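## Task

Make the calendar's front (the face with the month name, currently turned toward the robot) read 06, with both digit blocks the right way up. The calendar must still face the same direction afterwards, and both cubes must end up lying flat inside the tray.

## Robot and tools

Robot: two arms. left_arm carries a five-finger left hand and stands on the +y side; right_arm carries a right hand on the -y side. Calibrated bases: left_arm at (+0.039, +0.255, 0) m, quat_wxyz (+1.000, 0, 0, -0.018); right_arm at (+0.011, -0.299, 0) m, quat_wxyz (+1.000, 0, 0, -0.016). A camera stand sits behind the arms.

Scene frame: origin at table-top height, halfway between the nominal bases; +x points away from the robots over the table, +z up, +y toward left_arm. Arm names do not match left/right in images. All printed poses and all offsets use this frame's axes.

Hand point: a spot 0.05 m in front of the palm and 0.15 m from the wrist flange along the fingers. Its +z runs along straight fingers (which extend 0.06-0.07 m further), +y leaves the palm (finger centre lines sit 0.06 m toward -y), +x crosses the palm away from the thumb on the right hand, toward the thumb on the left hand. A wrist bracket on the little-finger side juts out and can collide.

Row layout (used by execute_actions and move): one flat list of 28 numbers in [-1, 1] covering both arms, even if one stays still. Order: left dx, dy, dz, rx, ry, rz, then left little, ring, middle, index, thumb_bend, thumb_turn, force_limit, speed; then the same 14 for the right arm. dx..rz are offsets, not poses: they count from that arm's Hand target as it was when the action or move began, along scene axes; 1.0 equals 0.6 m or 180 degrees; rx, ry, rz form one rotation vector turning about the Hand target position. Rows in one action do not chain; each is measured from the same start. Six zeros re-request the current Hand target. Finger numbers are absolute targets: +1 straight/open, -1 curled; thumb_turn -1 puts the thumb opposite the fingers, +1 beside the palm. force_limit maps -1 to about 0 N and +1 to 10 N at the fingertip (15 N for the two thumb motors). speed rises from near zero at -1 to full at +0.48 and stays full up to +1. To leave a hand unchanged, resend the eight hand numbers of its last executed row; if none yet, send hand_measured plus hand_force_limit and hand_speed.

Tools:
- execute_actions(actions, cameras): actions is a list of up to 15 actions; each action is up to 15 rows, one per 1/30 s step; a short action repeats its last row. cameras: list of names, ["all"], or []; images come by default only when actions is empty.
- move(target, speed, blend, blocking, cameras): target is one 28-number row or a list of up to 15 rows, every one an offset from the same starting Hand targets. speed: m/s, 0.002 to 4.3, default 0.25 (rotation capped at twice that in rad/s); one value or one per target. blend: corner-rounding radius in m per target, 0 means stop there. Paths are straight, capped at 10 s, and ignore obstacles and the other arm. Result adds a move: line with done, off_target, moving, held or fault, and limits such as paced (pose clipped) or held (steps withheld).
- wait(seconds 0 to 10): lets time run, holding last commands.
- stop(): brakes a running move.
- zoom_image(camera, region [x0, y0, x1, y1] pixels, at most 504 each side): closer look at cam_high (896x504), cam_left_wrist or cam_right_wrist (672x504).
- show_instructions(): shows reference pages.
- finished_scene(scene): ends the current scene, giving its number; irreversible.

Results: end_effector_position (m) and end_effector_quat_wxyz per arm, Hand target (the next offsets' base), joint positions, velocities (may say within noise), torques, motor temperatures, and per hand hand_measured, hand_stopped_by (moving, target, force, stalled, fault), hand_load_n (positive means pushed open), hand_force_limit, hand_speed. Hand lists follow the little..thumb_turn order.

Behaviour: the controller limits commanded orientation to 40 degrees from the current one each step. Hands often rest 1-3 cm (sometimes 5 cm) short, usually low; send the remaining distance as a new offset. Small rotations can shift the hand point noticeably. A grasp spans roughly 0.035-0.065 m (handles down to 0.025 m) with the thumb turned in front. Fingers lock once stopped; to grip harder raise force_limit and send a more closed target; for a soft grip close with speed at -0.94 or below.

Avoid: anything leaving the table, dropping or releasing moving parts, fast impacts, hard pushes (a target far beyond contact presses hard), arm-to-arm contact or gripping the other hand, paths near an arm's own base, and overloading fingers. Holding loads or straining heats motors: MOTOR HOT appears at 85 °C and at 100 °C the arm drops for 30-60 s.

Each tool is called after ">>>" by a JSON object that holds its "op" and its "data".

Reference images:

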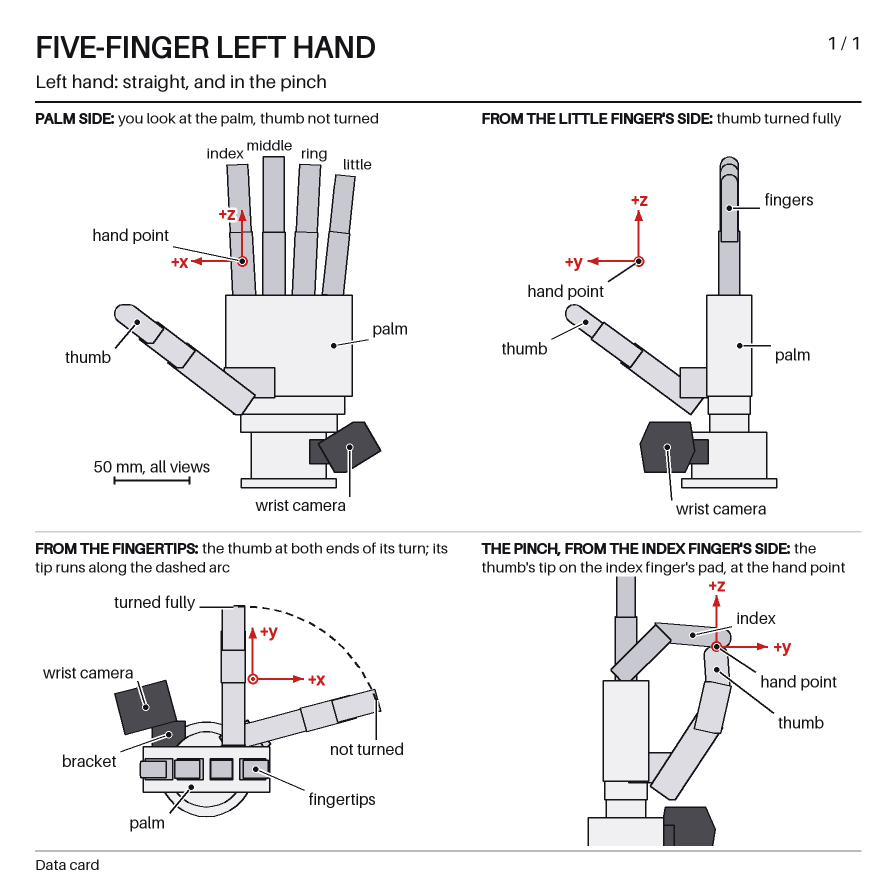

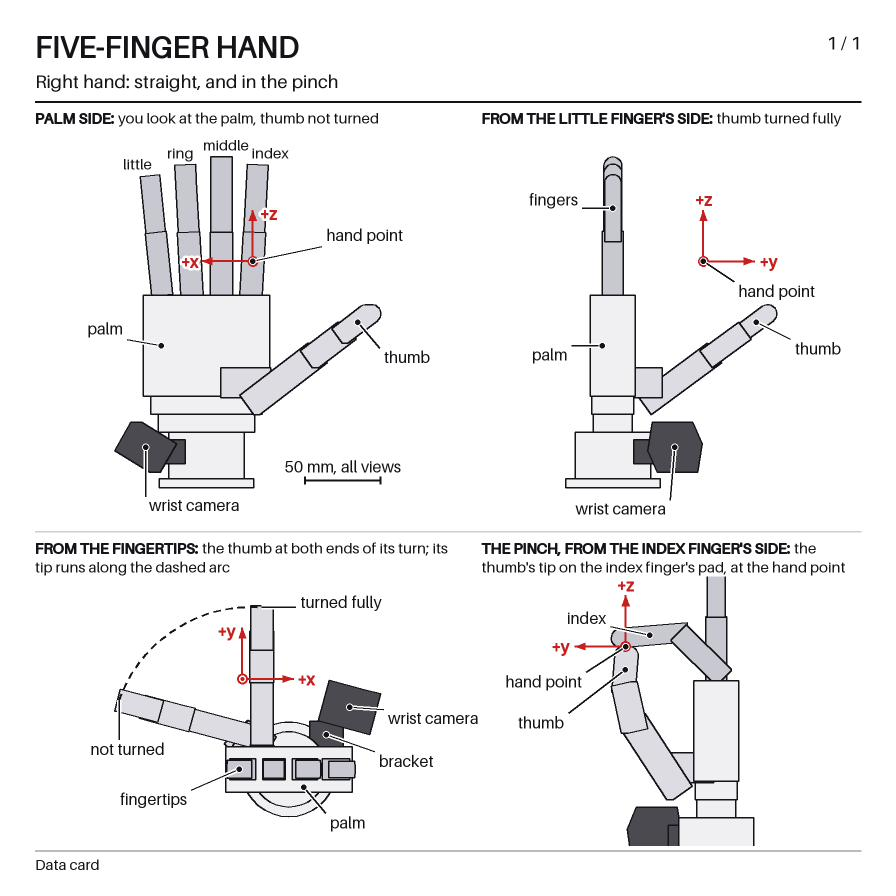

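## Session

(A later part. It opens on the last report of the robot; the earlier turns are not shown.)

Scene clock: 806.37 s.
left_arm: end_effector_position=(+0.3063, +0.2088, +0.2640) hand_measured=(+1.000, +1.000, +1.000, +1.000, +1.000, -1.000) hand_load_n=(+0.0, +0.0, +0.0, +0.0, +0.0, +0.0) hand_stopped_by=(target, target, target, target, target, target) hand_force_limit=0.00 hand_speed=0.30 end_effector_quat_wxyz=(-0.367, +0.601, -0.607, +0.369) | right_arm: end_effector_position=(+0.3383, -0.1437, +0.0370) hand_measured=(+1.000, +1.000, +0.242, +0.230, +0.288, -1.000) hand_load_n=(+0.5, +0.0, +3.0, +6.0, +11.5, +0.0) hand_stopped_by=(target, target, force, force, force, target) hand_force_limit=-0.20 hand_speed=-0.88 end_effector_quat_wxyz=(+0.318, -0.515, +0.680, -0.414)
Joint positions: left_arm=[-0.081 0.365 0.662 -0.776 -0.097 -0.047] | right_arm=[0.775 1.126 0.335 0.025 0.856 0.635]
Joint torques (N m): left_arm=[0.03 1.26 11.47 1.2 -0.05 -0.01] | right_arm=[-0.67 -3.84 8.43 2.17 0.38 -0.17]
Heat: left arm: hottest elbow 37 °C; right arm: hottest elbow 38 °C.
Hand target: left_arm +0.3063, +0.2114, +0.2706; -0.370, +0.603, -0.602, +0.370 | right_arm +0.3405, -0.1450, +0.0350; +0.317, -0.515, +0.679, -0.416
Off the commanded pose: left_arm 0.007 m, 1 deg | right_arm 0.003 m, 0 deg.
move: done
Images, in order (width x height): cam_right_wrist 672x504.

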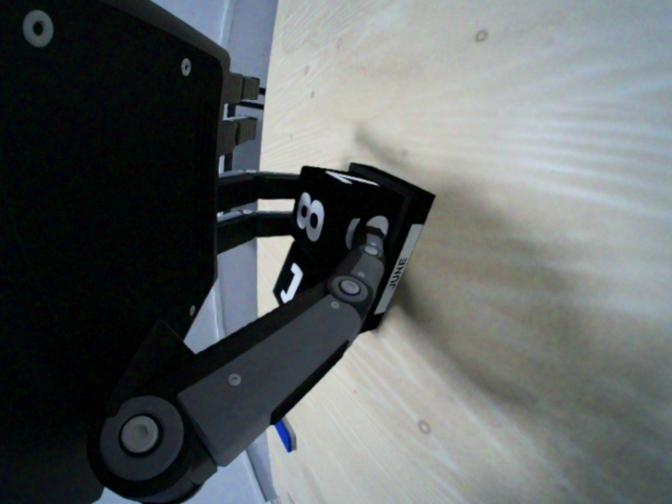

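>>> {"op": "move", "data": {"target": [[0,0,0,0,0,0,1,1,1,1,1,-1,0,0.3,0,-0.001,-0.009,0,0,0,1,1,-0.1,-0.1,-0.2,-1,-0.2,-0.88]], "speed": 0.05, "cameras": ["cam_right_wrist","cam_high"]}}

>>> {"op": "zoom_image", "data": {"camera": "cam_right_wrist", "region": [340, 145, 440, 245]}}

>>> {"op": "zoom_image", "data": {"camera": "cam_high", "region": [408, 190, 452, 226]}}

Scene clock: 822.50 s.
left_arm: end_effector_position=(+0.3063, +0.2088, +0.2640) hand_measured=(+1.000, +1.000, +1.000, +1.000, +1.000, -1.000) hand_load_n=(+0.0, +0.0, +0.0, -0.5, +0.0, +0.0) hand_stopped_by=(target, target, target, target, target, target) hand_force_limit=0.00 hand_speed=0.30 end_effector_quat_wxyz=(-0.367, +0.601, -0.607, +0.369) | right_arm: end_effector_position=(+0.3409, -0.1420, +0.0365) hand_measured=(+1.000, +1.000, +0.242, +0.230, +0.288, -1.000) hand_load_n=(+0.0, +0.0, +3.0, +6.5, +11.0, -1.5) hand_stopped_by=(target, target, force, force, force, target) hand_force_limit=-0.20 hand_speed=-0.88 end_effector_quat_wxyz=(+0.324, -0.512, +0.679, -0.414)
Joint positions: left_arm=[-0.081 0.365 0.662 -0.776 -0.097 -0.047] | right_arm=[0.774 1.139 0.332 0.057 0.856 0.631]
Joint torques (N m): left_arm=[0.09 1.26 11.47 1.2 -0.05 -0.01] | right_arm=[-0.73 -3.55 7.83 2.04 0.31 -0.15]
Heat: left arm: hottest elbow 37 °C; right arm: hottest elbow 38 °C.
Hand target: left_arm +0.3063, +0.2114, +0.2706; -0.370, +0.603, -0.602, +0.370 | right_arm +0.3405, -0.1456, +0.0295; +0.317, -0.515, +0.679, -0.416
Off the commanded pose: left_arm 0.007 m, 1 deg | right_arm 0.008 m, 1 deg.
move: done
Images, in order (width x height): cam_high 896x504, cam_right_wrist 672x504.

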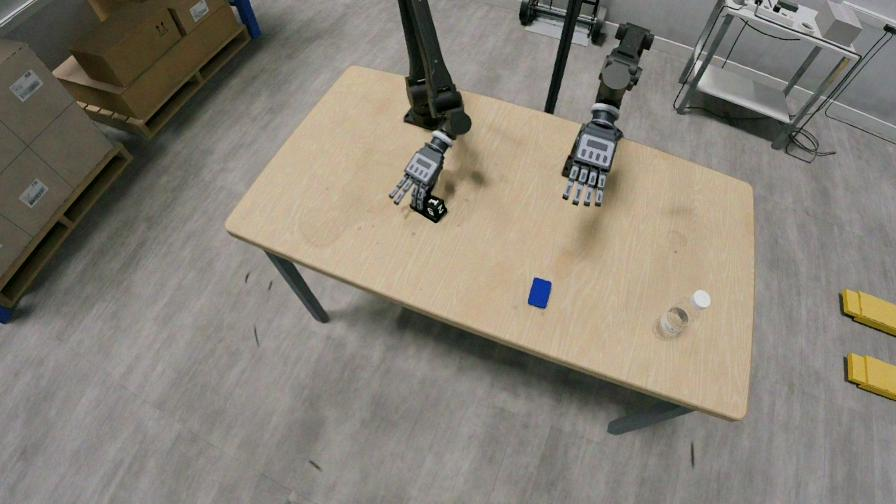

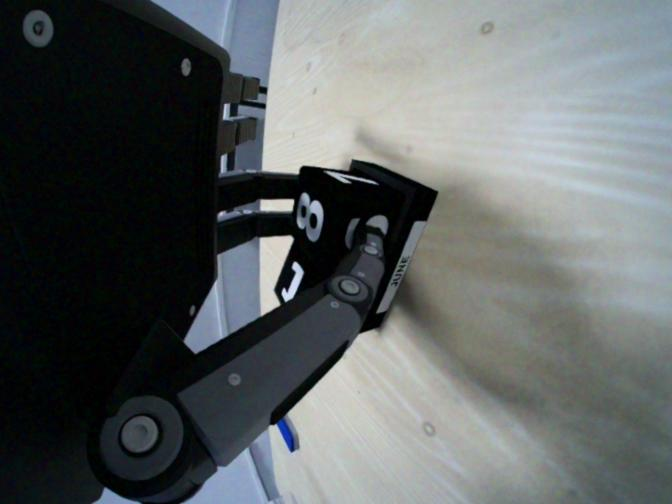

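Scaled by 5.040 from the camera's 672x504 image, which has a finer 960x720 frame.

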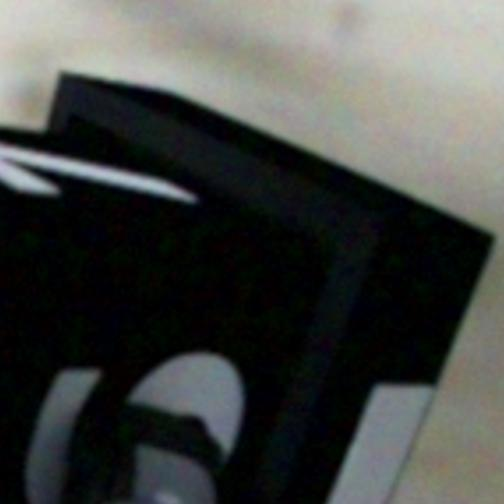

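Scaled by 11.455 from the camera's 896x504 image, which has a finer 1280x720 frame.

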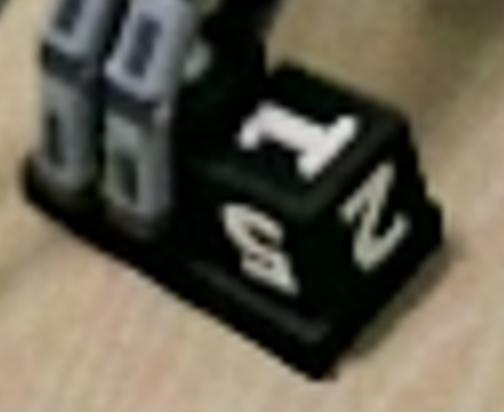

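>>> {"op": "move", "data": {"target": [[0,0,0,0,0,0,1,1,1,1,1,-1,0,0.3,-0.002,0,0.03,0,0,0,1,1,-0.1,-0.1,-0.2,-1,-0.2,-0.88],[0,0,0,0,0,0,1,1,1,1,1,-1,0,0.3,-0.003,-0.002,0.004,0,0,0,1,1,-0.1,-0.1,-0.2,-1,-0.2,-0.88]], "speed": 0.06, "cameras": ["cam_right_wrist"]}}

>>> {"op": "zoom_image", "data": {"camera": "cam_right_wrist", "region": [340, 145, 440, 245]}}

Scene clock: 862.63 s.
left_arm: end_effector_position=(+0.3063, +0.2088, +0.2640) hand_measured=(+1.000, +1.000, +1.000, +1.000, +1.000, -1.000) hand_load_n=(+0.0, +0.0, +0.0, +0.0, +0.0, +0.0) hand_stopped_by=(target, target, target, target, target, target) hand_force_limit=0.00 hand_speed=0.30 end_effector_quat_wxyz=(-0.367, +0.601, -0.607, +0.369) | right_arm: end_effector_position=(+0.3381, -0.1447, +0.0365) hand_measured=(+1.000, +1.000, +0.242, +0.230, +0.288, -1.000) hand_load_n=(-0.5, +0.0, +3.0, +6.5, +11.5, -1.0) hand_stopped_by=(target, target, force, force, force, target) hand_force_limit=-0.20 hand_speed=-0.88 end_effector_quat_wxyz=(+0.320, -0.514, +0.679, -0.415)
Joint positions: left_arm=[-0.081 0.365 0.662 -0.776 -0.097 -0.047] | right_arm=[0.774 1.125 0.329 0.038 0.857 0.631]
Joint torques (N m): left_arm=[0.03 1.26 11.47 1.2 -0.05 -0.01] | right_arm=[-0.67 -3.49 8.02 2.11 0.32 -0.15]
Heat: left arm: hottest elbow 37 °C; right arm: hottest elbow 36 °C.
Hand target: left_arm +0.3063, +0.2114, +0.2706; -0.370, +0.603, -0.602, +0.370 | right_arm +0.3387, -0.1469, +0.0319; +0.317, -0.515, +0.679, -0.416
Off the commanded pose: left_arm 0.007 m, 1 deg | right_arm 0.005 m, 0 deg.
move: done
Images, in order (width x height): cam_right_wrist 672x504.

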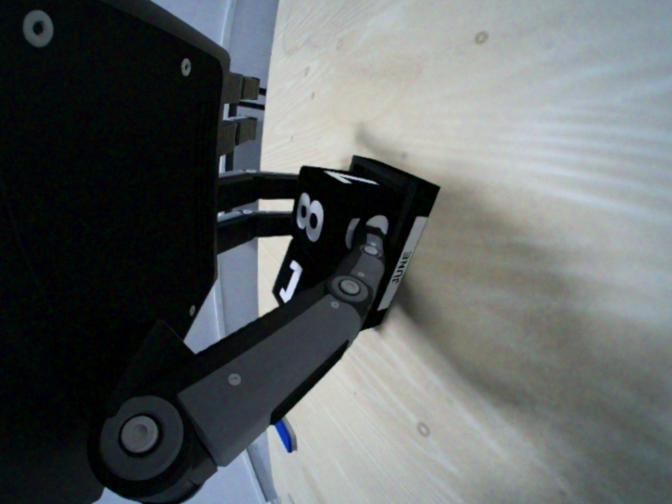

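Scaled by 5.040 from the camera's 672x504 image, which has a finer 960x720 frame.

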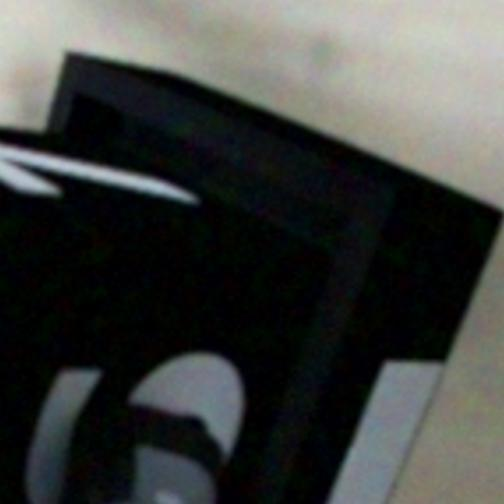

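>>> {"op": "wait", "data": {"seconds": 0, "cameras": ["cam_high","cam_right_wrist"]}}

>>> {"op": "zoom_image", "data": {"camera": "cam_high", "region": [400, 180, 460, 230]}}

>>> {"op": "zoom_image", "data": {"camera": "cam_right_wrist", "region": [345, 145, 405, 205]}}

Scene clock: 907.73 s.
left_arm: end_effector_position=(+0.3063, +0.2088, +0.2640) hand_measured=(+1.000, +1.000, +1.000, +1.000, +1.000, -1.000) hand_load_n=(+0.0, +0.0, +0.0, +0.0, +0.0, +0.0) hand_stopped_by=(target, target, target, target, target, target) hand_force_limit=0.00 hand_speed=0.30 end_effector_quat_wxyz=(-0.367, +0.601, -0.607, +0.369) | right_arm: end_effector_position=(+0.3381, -0.1447, +0.0365) hand_measured=(+1.000, +1.000, +0.242, +0.230, +0.288, -1.000) hand_load_n=(+0.0, +0.0, +3.0, +6.0, +11.5, -1.0) hand_stopped_by=(target, target, force, force, force, target) hand_force_limit=-0.20 hand_speed=-0.88 end_effector_quat_wxyz=(+0.320, -0.514, +0.679, -0.415)
Joint positions: left_arm=[-0.081 0.365 0.662 -0.776 -0.097 -0.047] | right_arm=[0.774 1.125 0.329 0.038 0.857 0.631]
Joint torques (N m): left_arm=[0.03 1.26 11.47 1.2 -0.05 -0.01] | right_arm=[-0.67 -3.6 8.02 2.15 0.32 -0.14]
Heat: left arm: hottest elbow 37 °C; right arm: hottest elbow 36 °C.
Hand target: left_arm +0.3063, +0.2114, +0.2706; -0.370, +0.603, -0.602, +0.370 | right_arm +0.3386, -0.1469, +0.0319; +0.317, -0.515, +0.679, -0.416
Off the commanded pose: left_arm 0.007 m, 1 deg | right_arm 0.005 m, 0 deg.
Images, in order (width x height): cam_high 896x504, cam_right_wrist 672x504.

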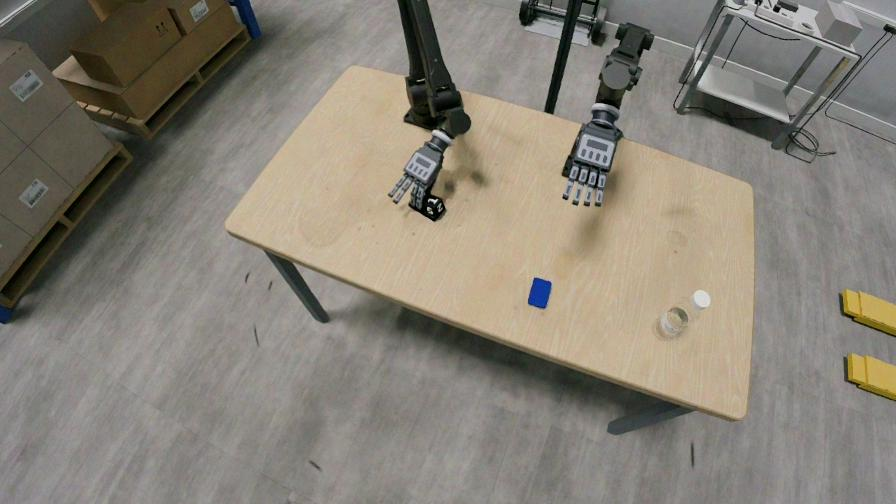

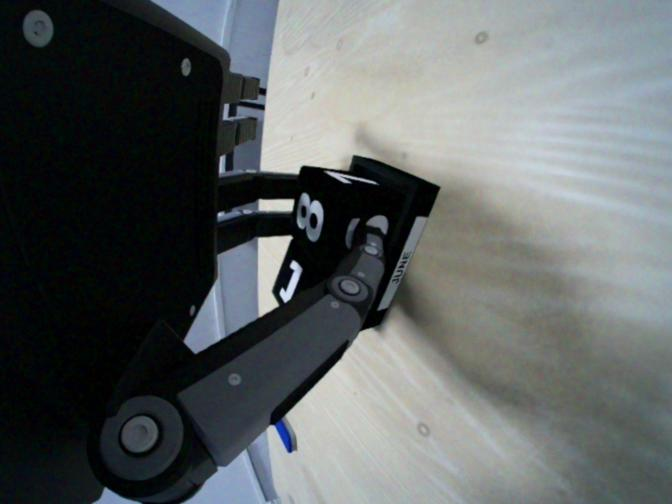

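Scaled by 8.400 from the camera's 896x504 image, which has a finer 1280x720 frame.

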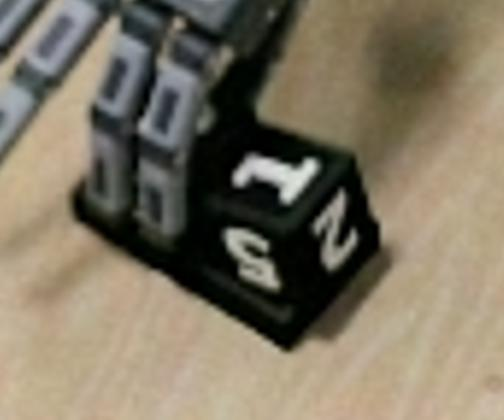

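Scaled by 8.400 from the camera's 672x504 image, which has a finer 960x720 frame.

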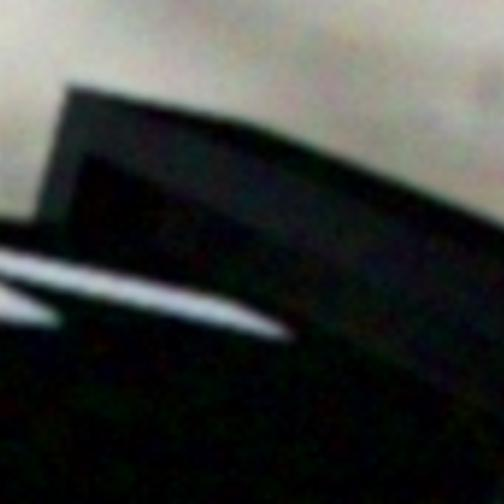

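>>> {"op": "zoom_image", "data": {"camera": "cam_right_wrist", "region": [265, 210, 365, 310]}}

Scaled by 5.040 from the camera's 672x504 image, which has a finer 960x720 frame.

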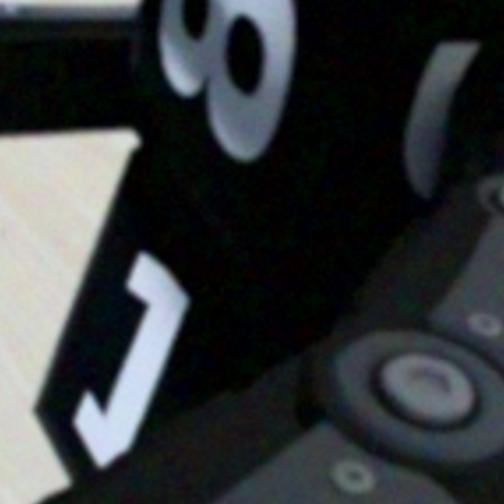

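>>> {"op": "move", "data": {"target": [[0,0,0,0,0,0,1,1,1,1,1,-1,0,0.3,-0.001,-0.001,0.004,0,0,0,1,1,-0.1,-0.1,-0.2,-1,-0.2,-0.88],[0,0,0,0,0,0,1,1,1,1,1,-1,0,0.3,-0.001,-0.001,0.004,0,0,0,1,1,0.6,0.6,0.5,-1,-0.2,-0.7]], "speed": 0.05, "cameras": ["cam_right_wrist","cam_high"]}}

>>> {"op": "zoom_image", "data": {"camera": "cam_right_wrist", "region": [250, 140, 450, 340]}}

>>> {"op": "zoom_image", "data": {"camera": "cam_high", "region": [400, 180, 460, 230]}}

Scene clock: 950.80 s.
left_arm: end_effector_position=(+0.3063, +0.2088, +0.2640) hand_measured=(+1.000, +1.000, +1.000, +1.000, +1.000, -1.000) hand_load_n=(+0.5, +0.0, +0.0, +0.0, +0.0, +0.0) hand_stopped_by=(target, target, target, target, target, target) hand_force_limit=0.00 hand_speed=0.30 end_effector_quat_wxyz=(-0.367, +0.601, -0.607, +0.369) | right_arm: end_effector_position=(+0.3372, -0.1455, +0.0353) hand_measured=(+1.000, +1.000, +0.600, +0.600, +0.500, -1.000) hand_load_n=(+0.0, +0.0, +0.0, +0.0, +0.0, +0.0) hand_stopped_by=(target, target, target, target, target, target) hand_force_limit=-0.20 hand_speed=-0.70 end_effector_quat_wxyz=(+0.319, -0.514, +0.679, -0.415)
Joint positions: left_arm=[-0.081 0.365 0.662 -0.776 -0.097 -0.047] | right_arm=[0.774 1.125 0.326 0.038 0.856 0.631]
Joint torques (N m): left_arm=[0.03 1.26 11.47 1.2 -0.05 -0.01] | right_arm=[-0.67 -4.54 8.36 1.69 0.33 -0.14]
Heat: left arm: hottest elbow 37 °C; right arm: hottest elbow 36 °C.
Hand target: left_arm +0.3063, +0.2114, +0.2706; -0.370, +0.603, -0.602, +0.370 | right_arm +0.3381, -0.1475, +0.0344; +0.317, -0.515, +0.679, -0.416
Off the commanded pose: left_arm 0.007 m, 1 deg | right_arm 0.002 m, 0 deg.
move: done
Images, in order (width x height): cam_high 896x504, cam_right_wrist 672x504.

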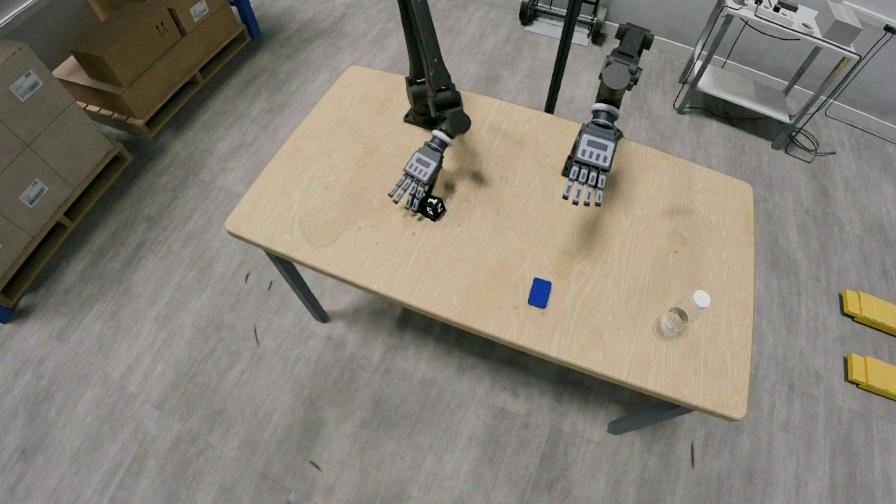

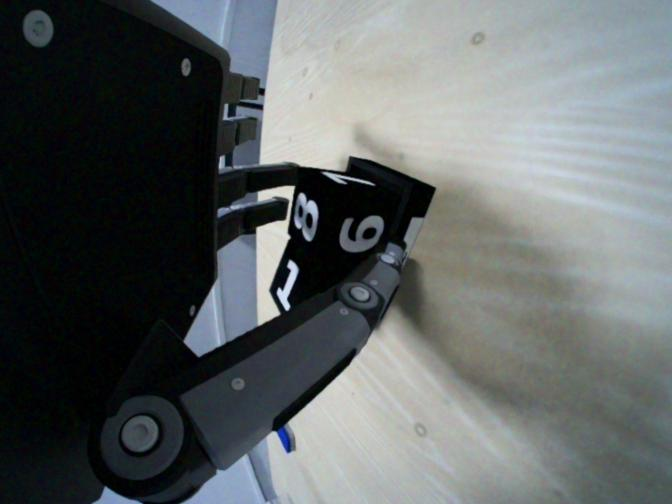

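Scaled by 2.520 from the camera's 672x504 image, which has a finer 960x720 frame.

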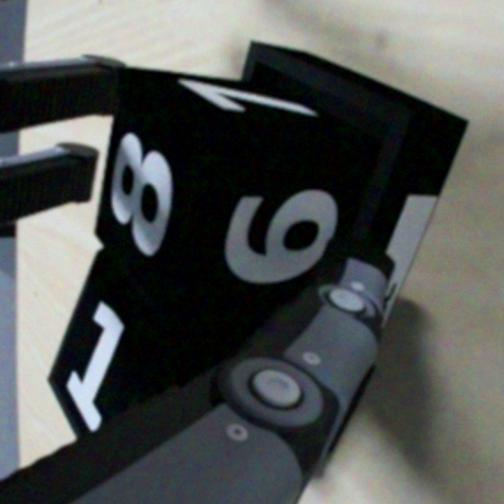

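Scaled by 8.400 from the camera's 896x504 image, which has a finer 1280x720 frame.

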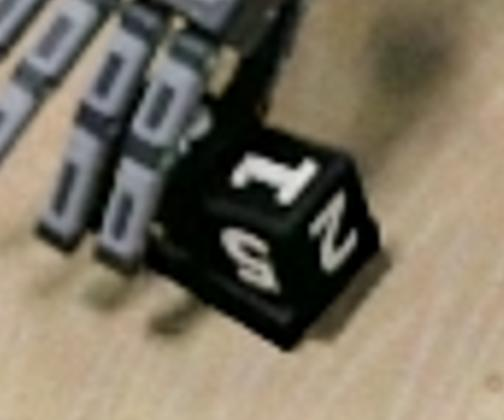

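>>> {"op": "move", "data": {"target": [[0,0,0,0,0,0,1,1,1,1,1,-1,0,0.3,0.012,0.005,0.06,0,0,0,1,1,0.65,0.65,0.6,-1,-0.2,-0.3],[0,0,0,0,0,0,1,1,1,1,1,-1,0,0.3,0.0,0.04,0.2,0,0,0,1,1,1,1,1,1,-0.2,0.3]], "speed": [0.1,0.25], "cameras": ["cam_right_wrist","cam_high"]}}

>>> {"op": "zoom_image", "data": {"camera": "cam_right_wrist", "region": [340, 150, 500, 310]}}

>>> {"op": "zoom_image", "data": {"camera": "cam_high", "region": [400, 180, 460, 230]}}

Scene clock: 962.53 s.
left_arm: end_effector_position=(+0.3063, +0.2088, +0.2640) hand_measured=(+1.000, +1.000, +1.000, +1.000, +1.000, -1.000) hand_load_n=(+0.0, +0.0, +0.0, +0.0, +0.0, +0.0) hand_stopped_by=(target, target, target, target, target, target) hand_force_limit=0.00 hand_speed=0.30 end_effector_quat_wxyz=(-0.367, +0.601, -0.607, +0.369) | right_arm: end_effector_position=(+0.3270, -0.1377, +0.1285) hand_measured=(+1.000, +1.000, +1.000, +1.000, +1.000, +1.000) hand_load_n=(+0.0, +0.0, +0.0, +0.0, +0.0, -0.5) hand_stopped_by=(target, target, target, target, target, target) hand_force_limit=-0.20 hand_speed=0.30 end_effector_quat_wxyz=(+0.294, -0.529, +0.676, -0.420)
Joint positions: left_arm=[-0.081 0.365 0.662 -0.776 -0.097 -0.047] | right_arm=[0.83 0.91 0.535 -0.489 0.899 0.689]
Joint torques (N m): left_arm=[0.03 1.26 11.47 1.2 -0.04 -0.01] | right_arm=[0.32 -3.84 15.27 1.14 0.64 0.02]
Heat: left arm: hottest elbow 37 °C; right arm: hottest elbow 36 °C.
Hand target: left_arm +0.3063, +0.2114, +0.2706; -0.370, +0.603, -0.602, +0.370 | right_arm +0.3380, -0.1235, +0.1542; +0.316, -0.516, +0.679, -0.416
Off the commanded pose: left_arm 0.007 m, 1 deg | right_arm 0.032 m, 3 deg.
move: off_target (right_arm); target 2's new numbers were sent with right_arm's hand 0.032 m and 3 deg from that target
Images, in order (width x height): cam_high 896x504, cam_right_wrist 672x504.

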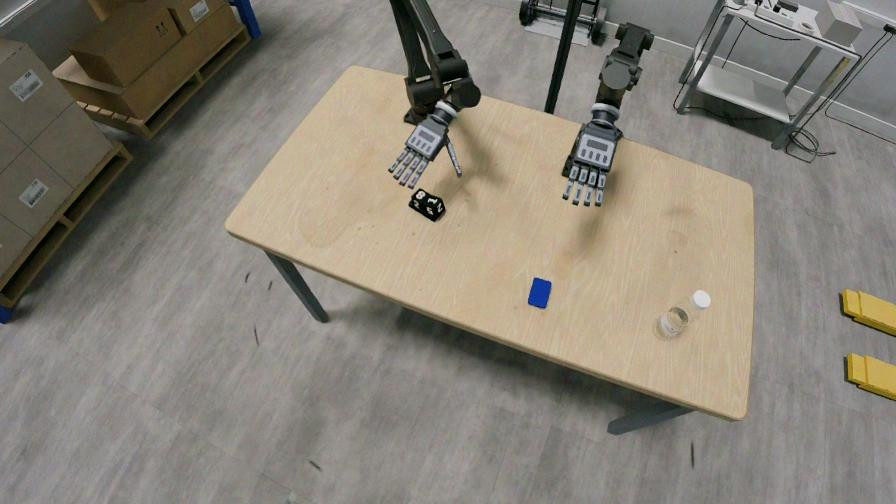

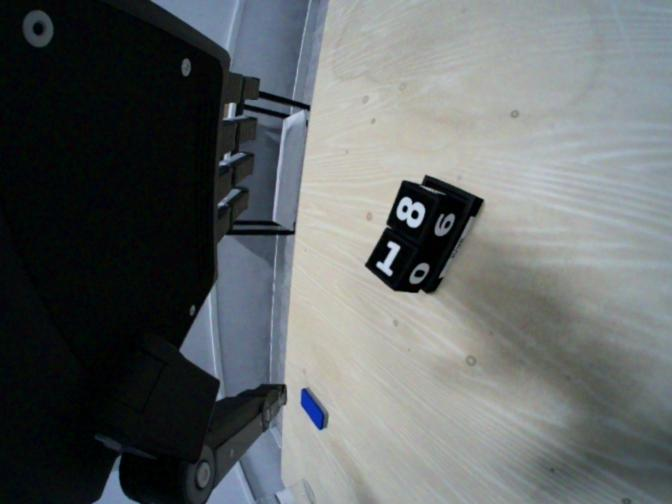

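Scaled by 3.150 from the camera's 672x504 image, which has a finer 960x720 frame.

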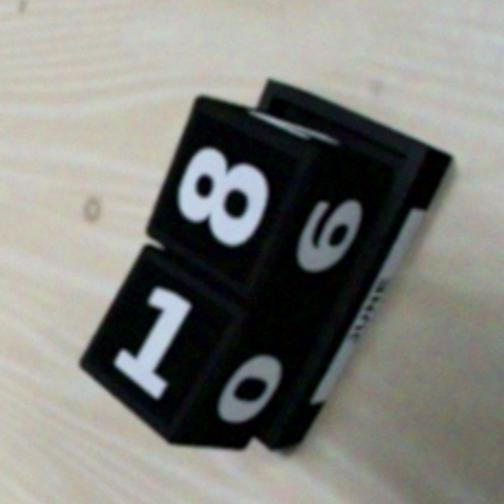

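Scaled by 8.400 from the camera's 896x504 image, which has a finer 1280x720 frame.

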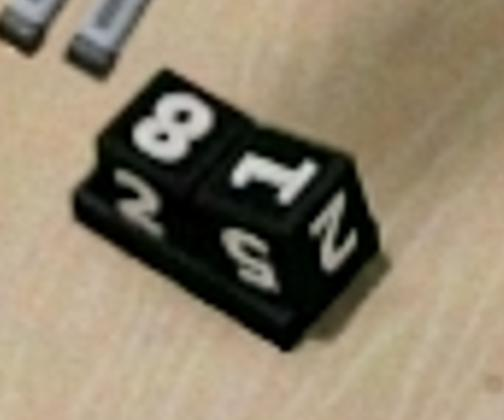

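>>> {"op": "move", "data": {"target": [[0,0,0,0,0,0,1,1,1,1,1,-1,0,0.3,-0.025,-0.02,-0.12,0,0,0,1,1,1,1,1,1,-0.2,0.3]], "speed": 0.2, "cameras": ["cam_right_wrist"]}}

>>> {"op": "zoom_image", "data": {"camera": "cam_right_wrist", "region": [320, 130, 480, 290]}}

Scene clock: 986.23 s.
left_arm: end_effector_position=(+0.3063, +0.2088, +0.2640) hand_measured=(+1.000, +1.000, +1.000, +1.000, +1.000, -1.000) hand_load_n=(+0.0, +0.0, +0.0, +0.0, +0.0, +0.0) hand_stopped_by=(target, target, target, target, target, target) hand_force_limit=0.00 hand_speed=0.30 end_effector_quat_wxyz=(-0.367, +0.601, -0.607, +0.369) | right_arm: end_effector_position=(+0.3206, -0.1404, +0.0812) hand_measured=(+1.000, +1.000, +1.000, +1.000, +1.000, +1.000) hand_load_n=(+0.0, +0.0, +0.0, +0.0, +0.0, +0.0) hand_stopped_by=(target, target, target, target, target, target) hand_force_limit=-0.20 hand_speed=0.30 end_effector_quat_wxyz=(+0.310, -0.519, +0.678, -0.418)
Joint positions: left_arm=[-0.081 0.365 0.662 -0.776 -0.097 -0.047] | right_arm=[0.841 0.959 0.407 -0.287 0.906 0.705]
Joint torques (N m): left_arm=[0.03 1.26 11.47 1.2 -0.05 -0.01] | right_arm=[0.32 -2.84 10.14 2.03 0.64 0]
Heat: left arm: hottest elbow 37 °C; right arm: hottest elbow 38 °C.
Hand target: left_arm +0.3063, +0.2114, +0.2706; -0.370, +0.603, -0.602, +0.370 | right_arm +0.3230, -0.1354, +0.0822; +0.316, -0.516, +0.679, -0.416
Off the commanded pose: left_arm 0.007 m, 1 deg | right_arm 0.006 m, 1 deg.
move: done
Images, in order (width x height): cam_right_wrist 672x504.

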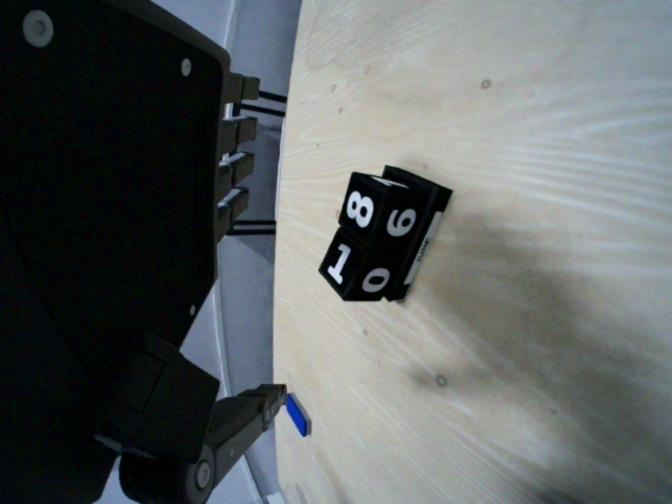

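Scaled by 3.150 from the camera's 672x504 image, which has a finer 960x720 frame.

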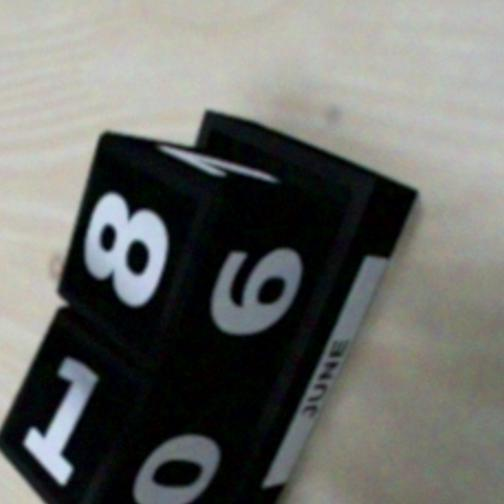

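>>> {"op": "wait", "data": {"seconds": 0, "cameras": ["cam_high"]}}

>>> {"op": "zoom_image", "data": {"camera": "cam_high", "region": [405, 183, 449, 225]}}

Scene clock: 1029.13 s.
left_arm: end_effector_position=(+0.3063, +0.2088, +0.2640) hand_measured=(+1.000, +1.000, +1.000, +1.000, +1.000, -1.000) hand_load_n=(+0.0, +0.0, +0.0, +0.0, +0.0, +0.0) hand_stopped_by=(target, target, target, target, target, target) hand_force_limit=0.00 hand_speed=0.30 end_effector_quat_wxyz=(-0.367, +0.601, -0.607, +0.369) | right_arm: end_effector_position=(+0.3207, -0.1404, +0.0813) hand_measured=(+1.000, +1.000, +1.000, +1.000, +1.000, +1.000) hand_load_n=(+0.0, +0.0, +0.0, +0.0, +0.0, -0.5) hand_stopped_by=(target, target, target, target, target, target) hand_force_limit=-0.20 hand_speed=0.30 end_effector_quat_wxyz=(+0.310, -0.519, +0.678, -0.418)
Joint positions: left_arm=[-0.081 0.365 0.662 -0.776 -0.097 -0.047] | right_arm=[0.841 0.959 0.407 -0.287 0.906 0.705]
Joint torques (N m): left_arm=[0.09 1.26 11.47 1.2 -0.05 -0.01] | right_arm=[0.26 -2.96 10.14 2.07 0.64 0]
Heat: left arm: hottest elbow 38 °C; right arm: hottest elbow 39 °C.
Hand target: left_arm +0.3063, +0.2114, +0.2706; -0.370, +0.603, -0.602, +0.370 | right_arm +0.3230, -0.1354, +0.0822; +0.316, -0.516, +0.679, -0.416
Off the commanded pose: left_arm 0.007 m, 1 deg | right_arm 0.006 m, 1 deg.
Images, in order (width x height): cam_high 896x504.

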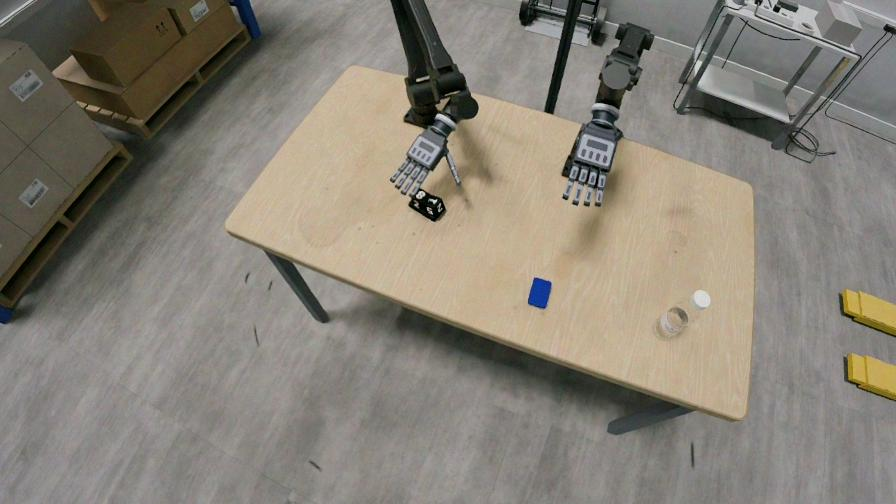

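Scaled by 11.455 from the camera's 896x504 image, which has a finer 1280x720 frame.

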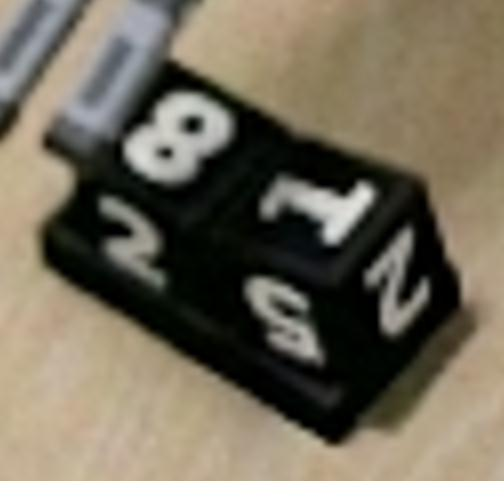

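>>> {"op": "move", "data": {"target": [[0.02,-0.3,-0.05,0,0,-0.05,1,1,1,1,1,1,0,0.3,-0.15,-0.25,0.15,0,0,0,1,1,1,1,1,1,-0.2,0.3],[0.03,-0.54,-0.25,0,0,-0.05,1,1,1,1,1,1,0,0.3,-0.15,-0.3,0.15,0,0,0,1,1,1,1,1,1,-0.2,0.3]], "speed": 0.3, "blend": [0.03,0], "cameras": ["all"]}}

>>> {"op": "zoom_image", "data": {"camera": "cam_high", "region": [405, 183, 449, 225]}}

>>> {"op": "zoom_image", "data": {"camera": "cam_left_wrist", "region": [160, 130, 340, 310]}}

Scene clock: 1050.47 s.
left_arm: end_effector_position=(+0.3148, -0.0880, +0.0963) hand_measured=(+1.000, +1.000, +1.000, +1.000, +1.000, +1.000) hand_load_n=(+0.0, +0.0, +0.0, +0.0, +0.0, +0.0) hand_stopped_by=(target, target, target, target, target, target) hand_force_limit=0.00 hand_speed=0.30 end_effector_quat_wxyz=(+0.348, -0.547, +0.666, -0.369) | right_arm: end_effector_position=(+0.2297, -0.3133, +0.1364) hand_measured=(+1.000, +1.000, +1.000, +1.000, +1.000, +1.000) hand_load_n=(+0.0, +0.0, +0.0, +0.0, +0.0, -0.5) hand_stopped_by=(target, target, target, target, target, target) hand_force_limit=-0.20 hand_speed=0.30 end_effector_quat_wxyz=(+0.297, -0.526, +0.692, -0.395)
Joint positions: left_arm=[-1.095 1.236 0.647 -0.212 -0.83 -0.582] | right_arm=[-0.045 0.067 0.339 -0.817 0.171 0.099]
Joint torques (N m): left_arm=[-1.49 -5.3 12.9 1.63 -0.72 -0.12] | right_arm=[-0.62 1.55 16.54 1.91 -0.09 -0.16]
Heat: left arm: hottest elbow 38 °C; right arm: hottest elbow 39 °C.
Hand target: left_arm +0.3243, -0.1125, +0.1203; +0.340, -0.554, +0.648, -0.398 | right_arm +0.2330, -0.3154, +0.1723; +0.316, -0.515, +0.679, -0.416
Off the commanded pose: left_arm 0.036 m, 4 deg | right_arm 0.036 m, 4 deg.
move: off_target (left_arm, right_arm)

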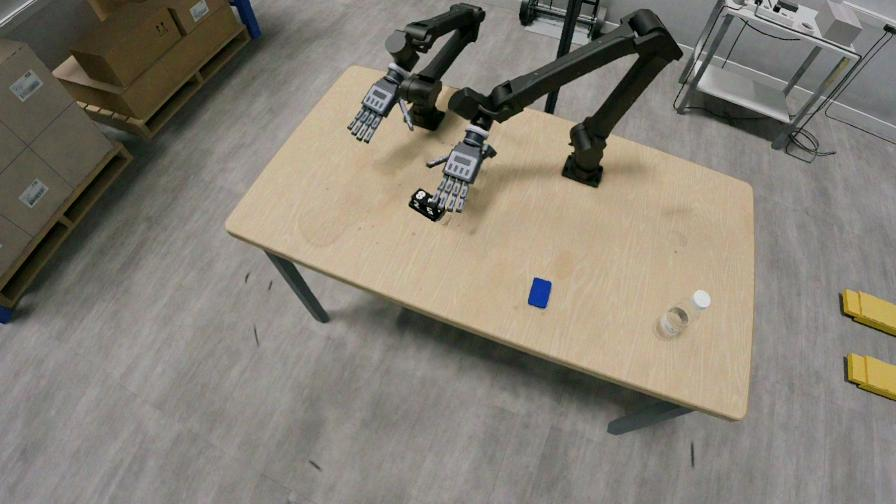

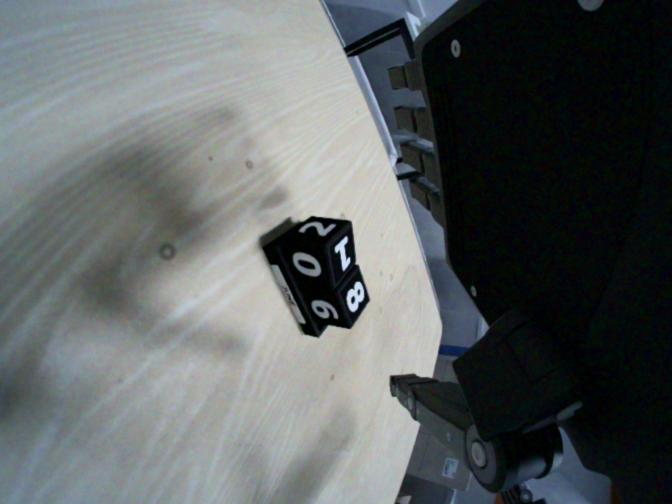

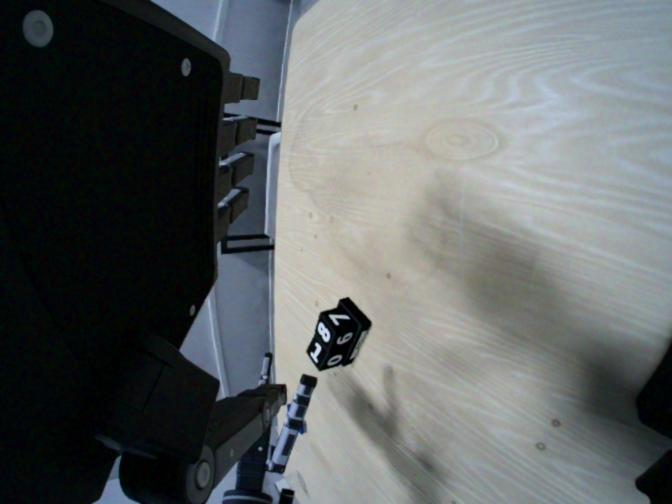

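Scaled by 11.455 from the camera's 896x504 image, which has a finer 1280x720 frame.

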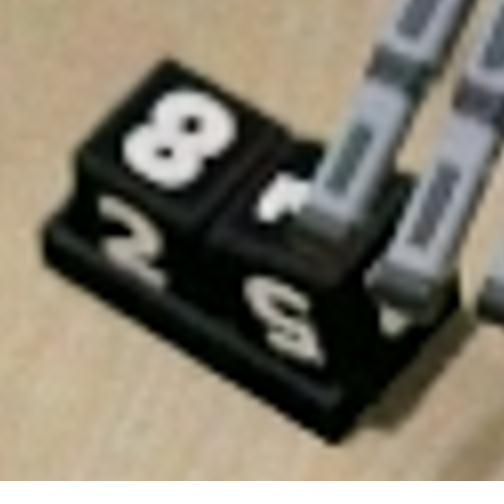

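Scaled by 2.800 from the camera's 672x504 image, which has a finer 960x720 frame.

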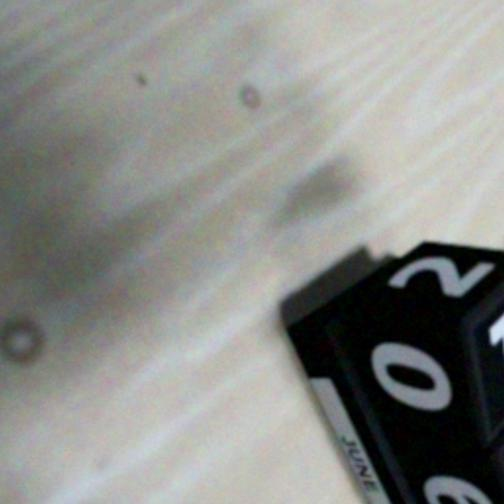

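>>> {"op": "zoom_image", "data": {"camera": "cam_left_wrist", "region": [250, 205, 380, 345]}}

Scaled by 3.600 from the camera's 672x504 image, which has a finer 960x720 frame.

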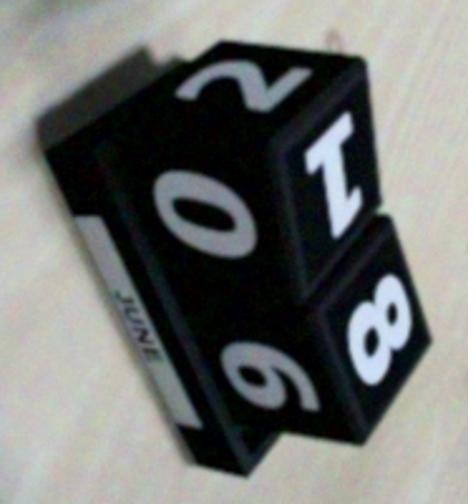

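>>> {"op": "move", "data": {"target": [[0.02,0.01,-0.085,0,0,0,1,1,1,1,1,1,0,0.3,0,0,0,0,0,0,1,1,1,1,1,1,-0.2,0.3]], "speed": 0.2, "cameras": ["cam_left_wrist"]}}

>>> {"op": "zoom_image", "data": {"camera": "cam_left_wrist", "region": [230, 140, 430, 320]}}

Scene clock: 1077.30 s.
left_arm: end_effector_position=(+0.3295, -0.1036, +0.0638) hand_measured=(+1.000, +1.000, +1.000, +1.000, +1.000, +1.000) hand_load_n=(+0.0, +0.0, +0.0, +0.0, +0.0, -0.5) hand_stopped_by=(target, target, target, target, target, target) hand_force_limit=0.00 hand_speed=0.30 end_effector_quat_wxyz=(+0.339, -0.553, +0.653, -0.391) | right_arm: end_effector_position=(+0.2297, -0.3133, +0.1364) hand_measured=(+1.000, +1.000, +1.000, +1.000, +1.000, +1.000) hand_load_n=(+0.0, -0.5, -0.5, +0.0, +0.0, +0.0) hand_stopped_by=(target, target, target, target, target, target) hand_force_limit=-0.20 hand_speed=0.30 end_effector_quat_wxyz=(+0.297, -0.526, +0.692, -0.395)
Joint positions: left_arm=[-1.072 1.352 0.613 0.003 -0.807 -0.569] | right_arm=[-0.047 0.067 0.339 -0.817 0.169 0.097]
Joint torques (N m): left_arm=[-0.03 -6.3 8.42 1.68 -0.45 0.12] | right_arm=[-0.62 1.55 16.54 1.94 -0.1 -0.17]
Heat: left arm: hottest elbow 40 °C; right arm: hottest elbow 41 °C.
Hand target: left_arm +0.3363, -0.1066, +0.0694; +0.340, -0.554, +0.648, -0.398 | right_arm +0.2330, -0.3154, +0.1723; +0.316, -0.516, +0.679, -0.416
Off the commanded pose: left_arm 0.009 m, 1 deg | right_arm 0.036 m, 4 deg.
move: off_target (right_arm)
Images, in order (width x height): cam_left_wrist 672x504.

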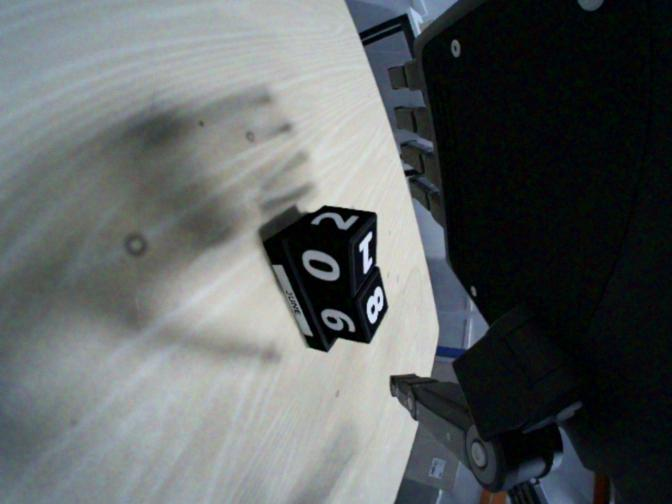

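Scaled by 2.520 from the camera's 672x504 image, which has a finer 960x720 frame.

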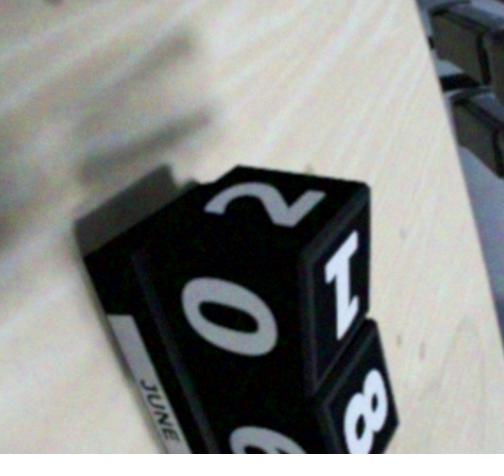

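>>> {"op": "zoom_image", "data": {"camera": "cam_left_wrist", "region": [255, 195, 355, 295]}}

>>> {"op": "zoom_image", "data": {"camera": "cam_left_wrist", "region": [290, 255, 390, 355]}}

Scaled by 5.040 from the camera's 672x504 image, which has a finer 960x720 frame.

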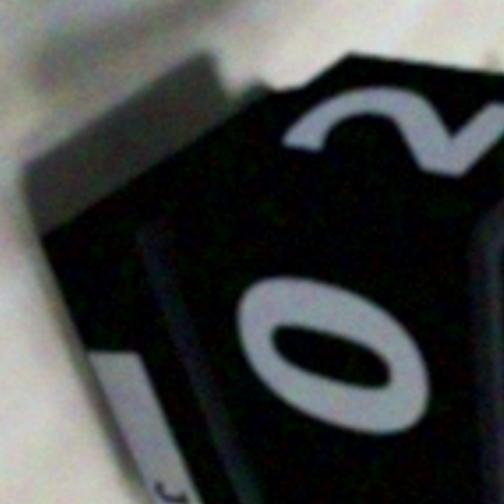

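Scaled by 5.040 from the camera's 672x504 image, which has a finer 960x720 frame.

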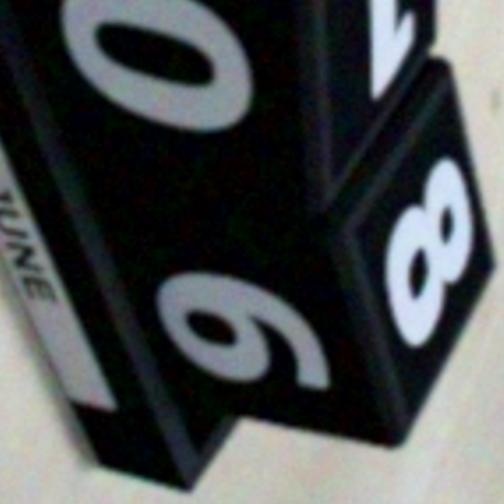

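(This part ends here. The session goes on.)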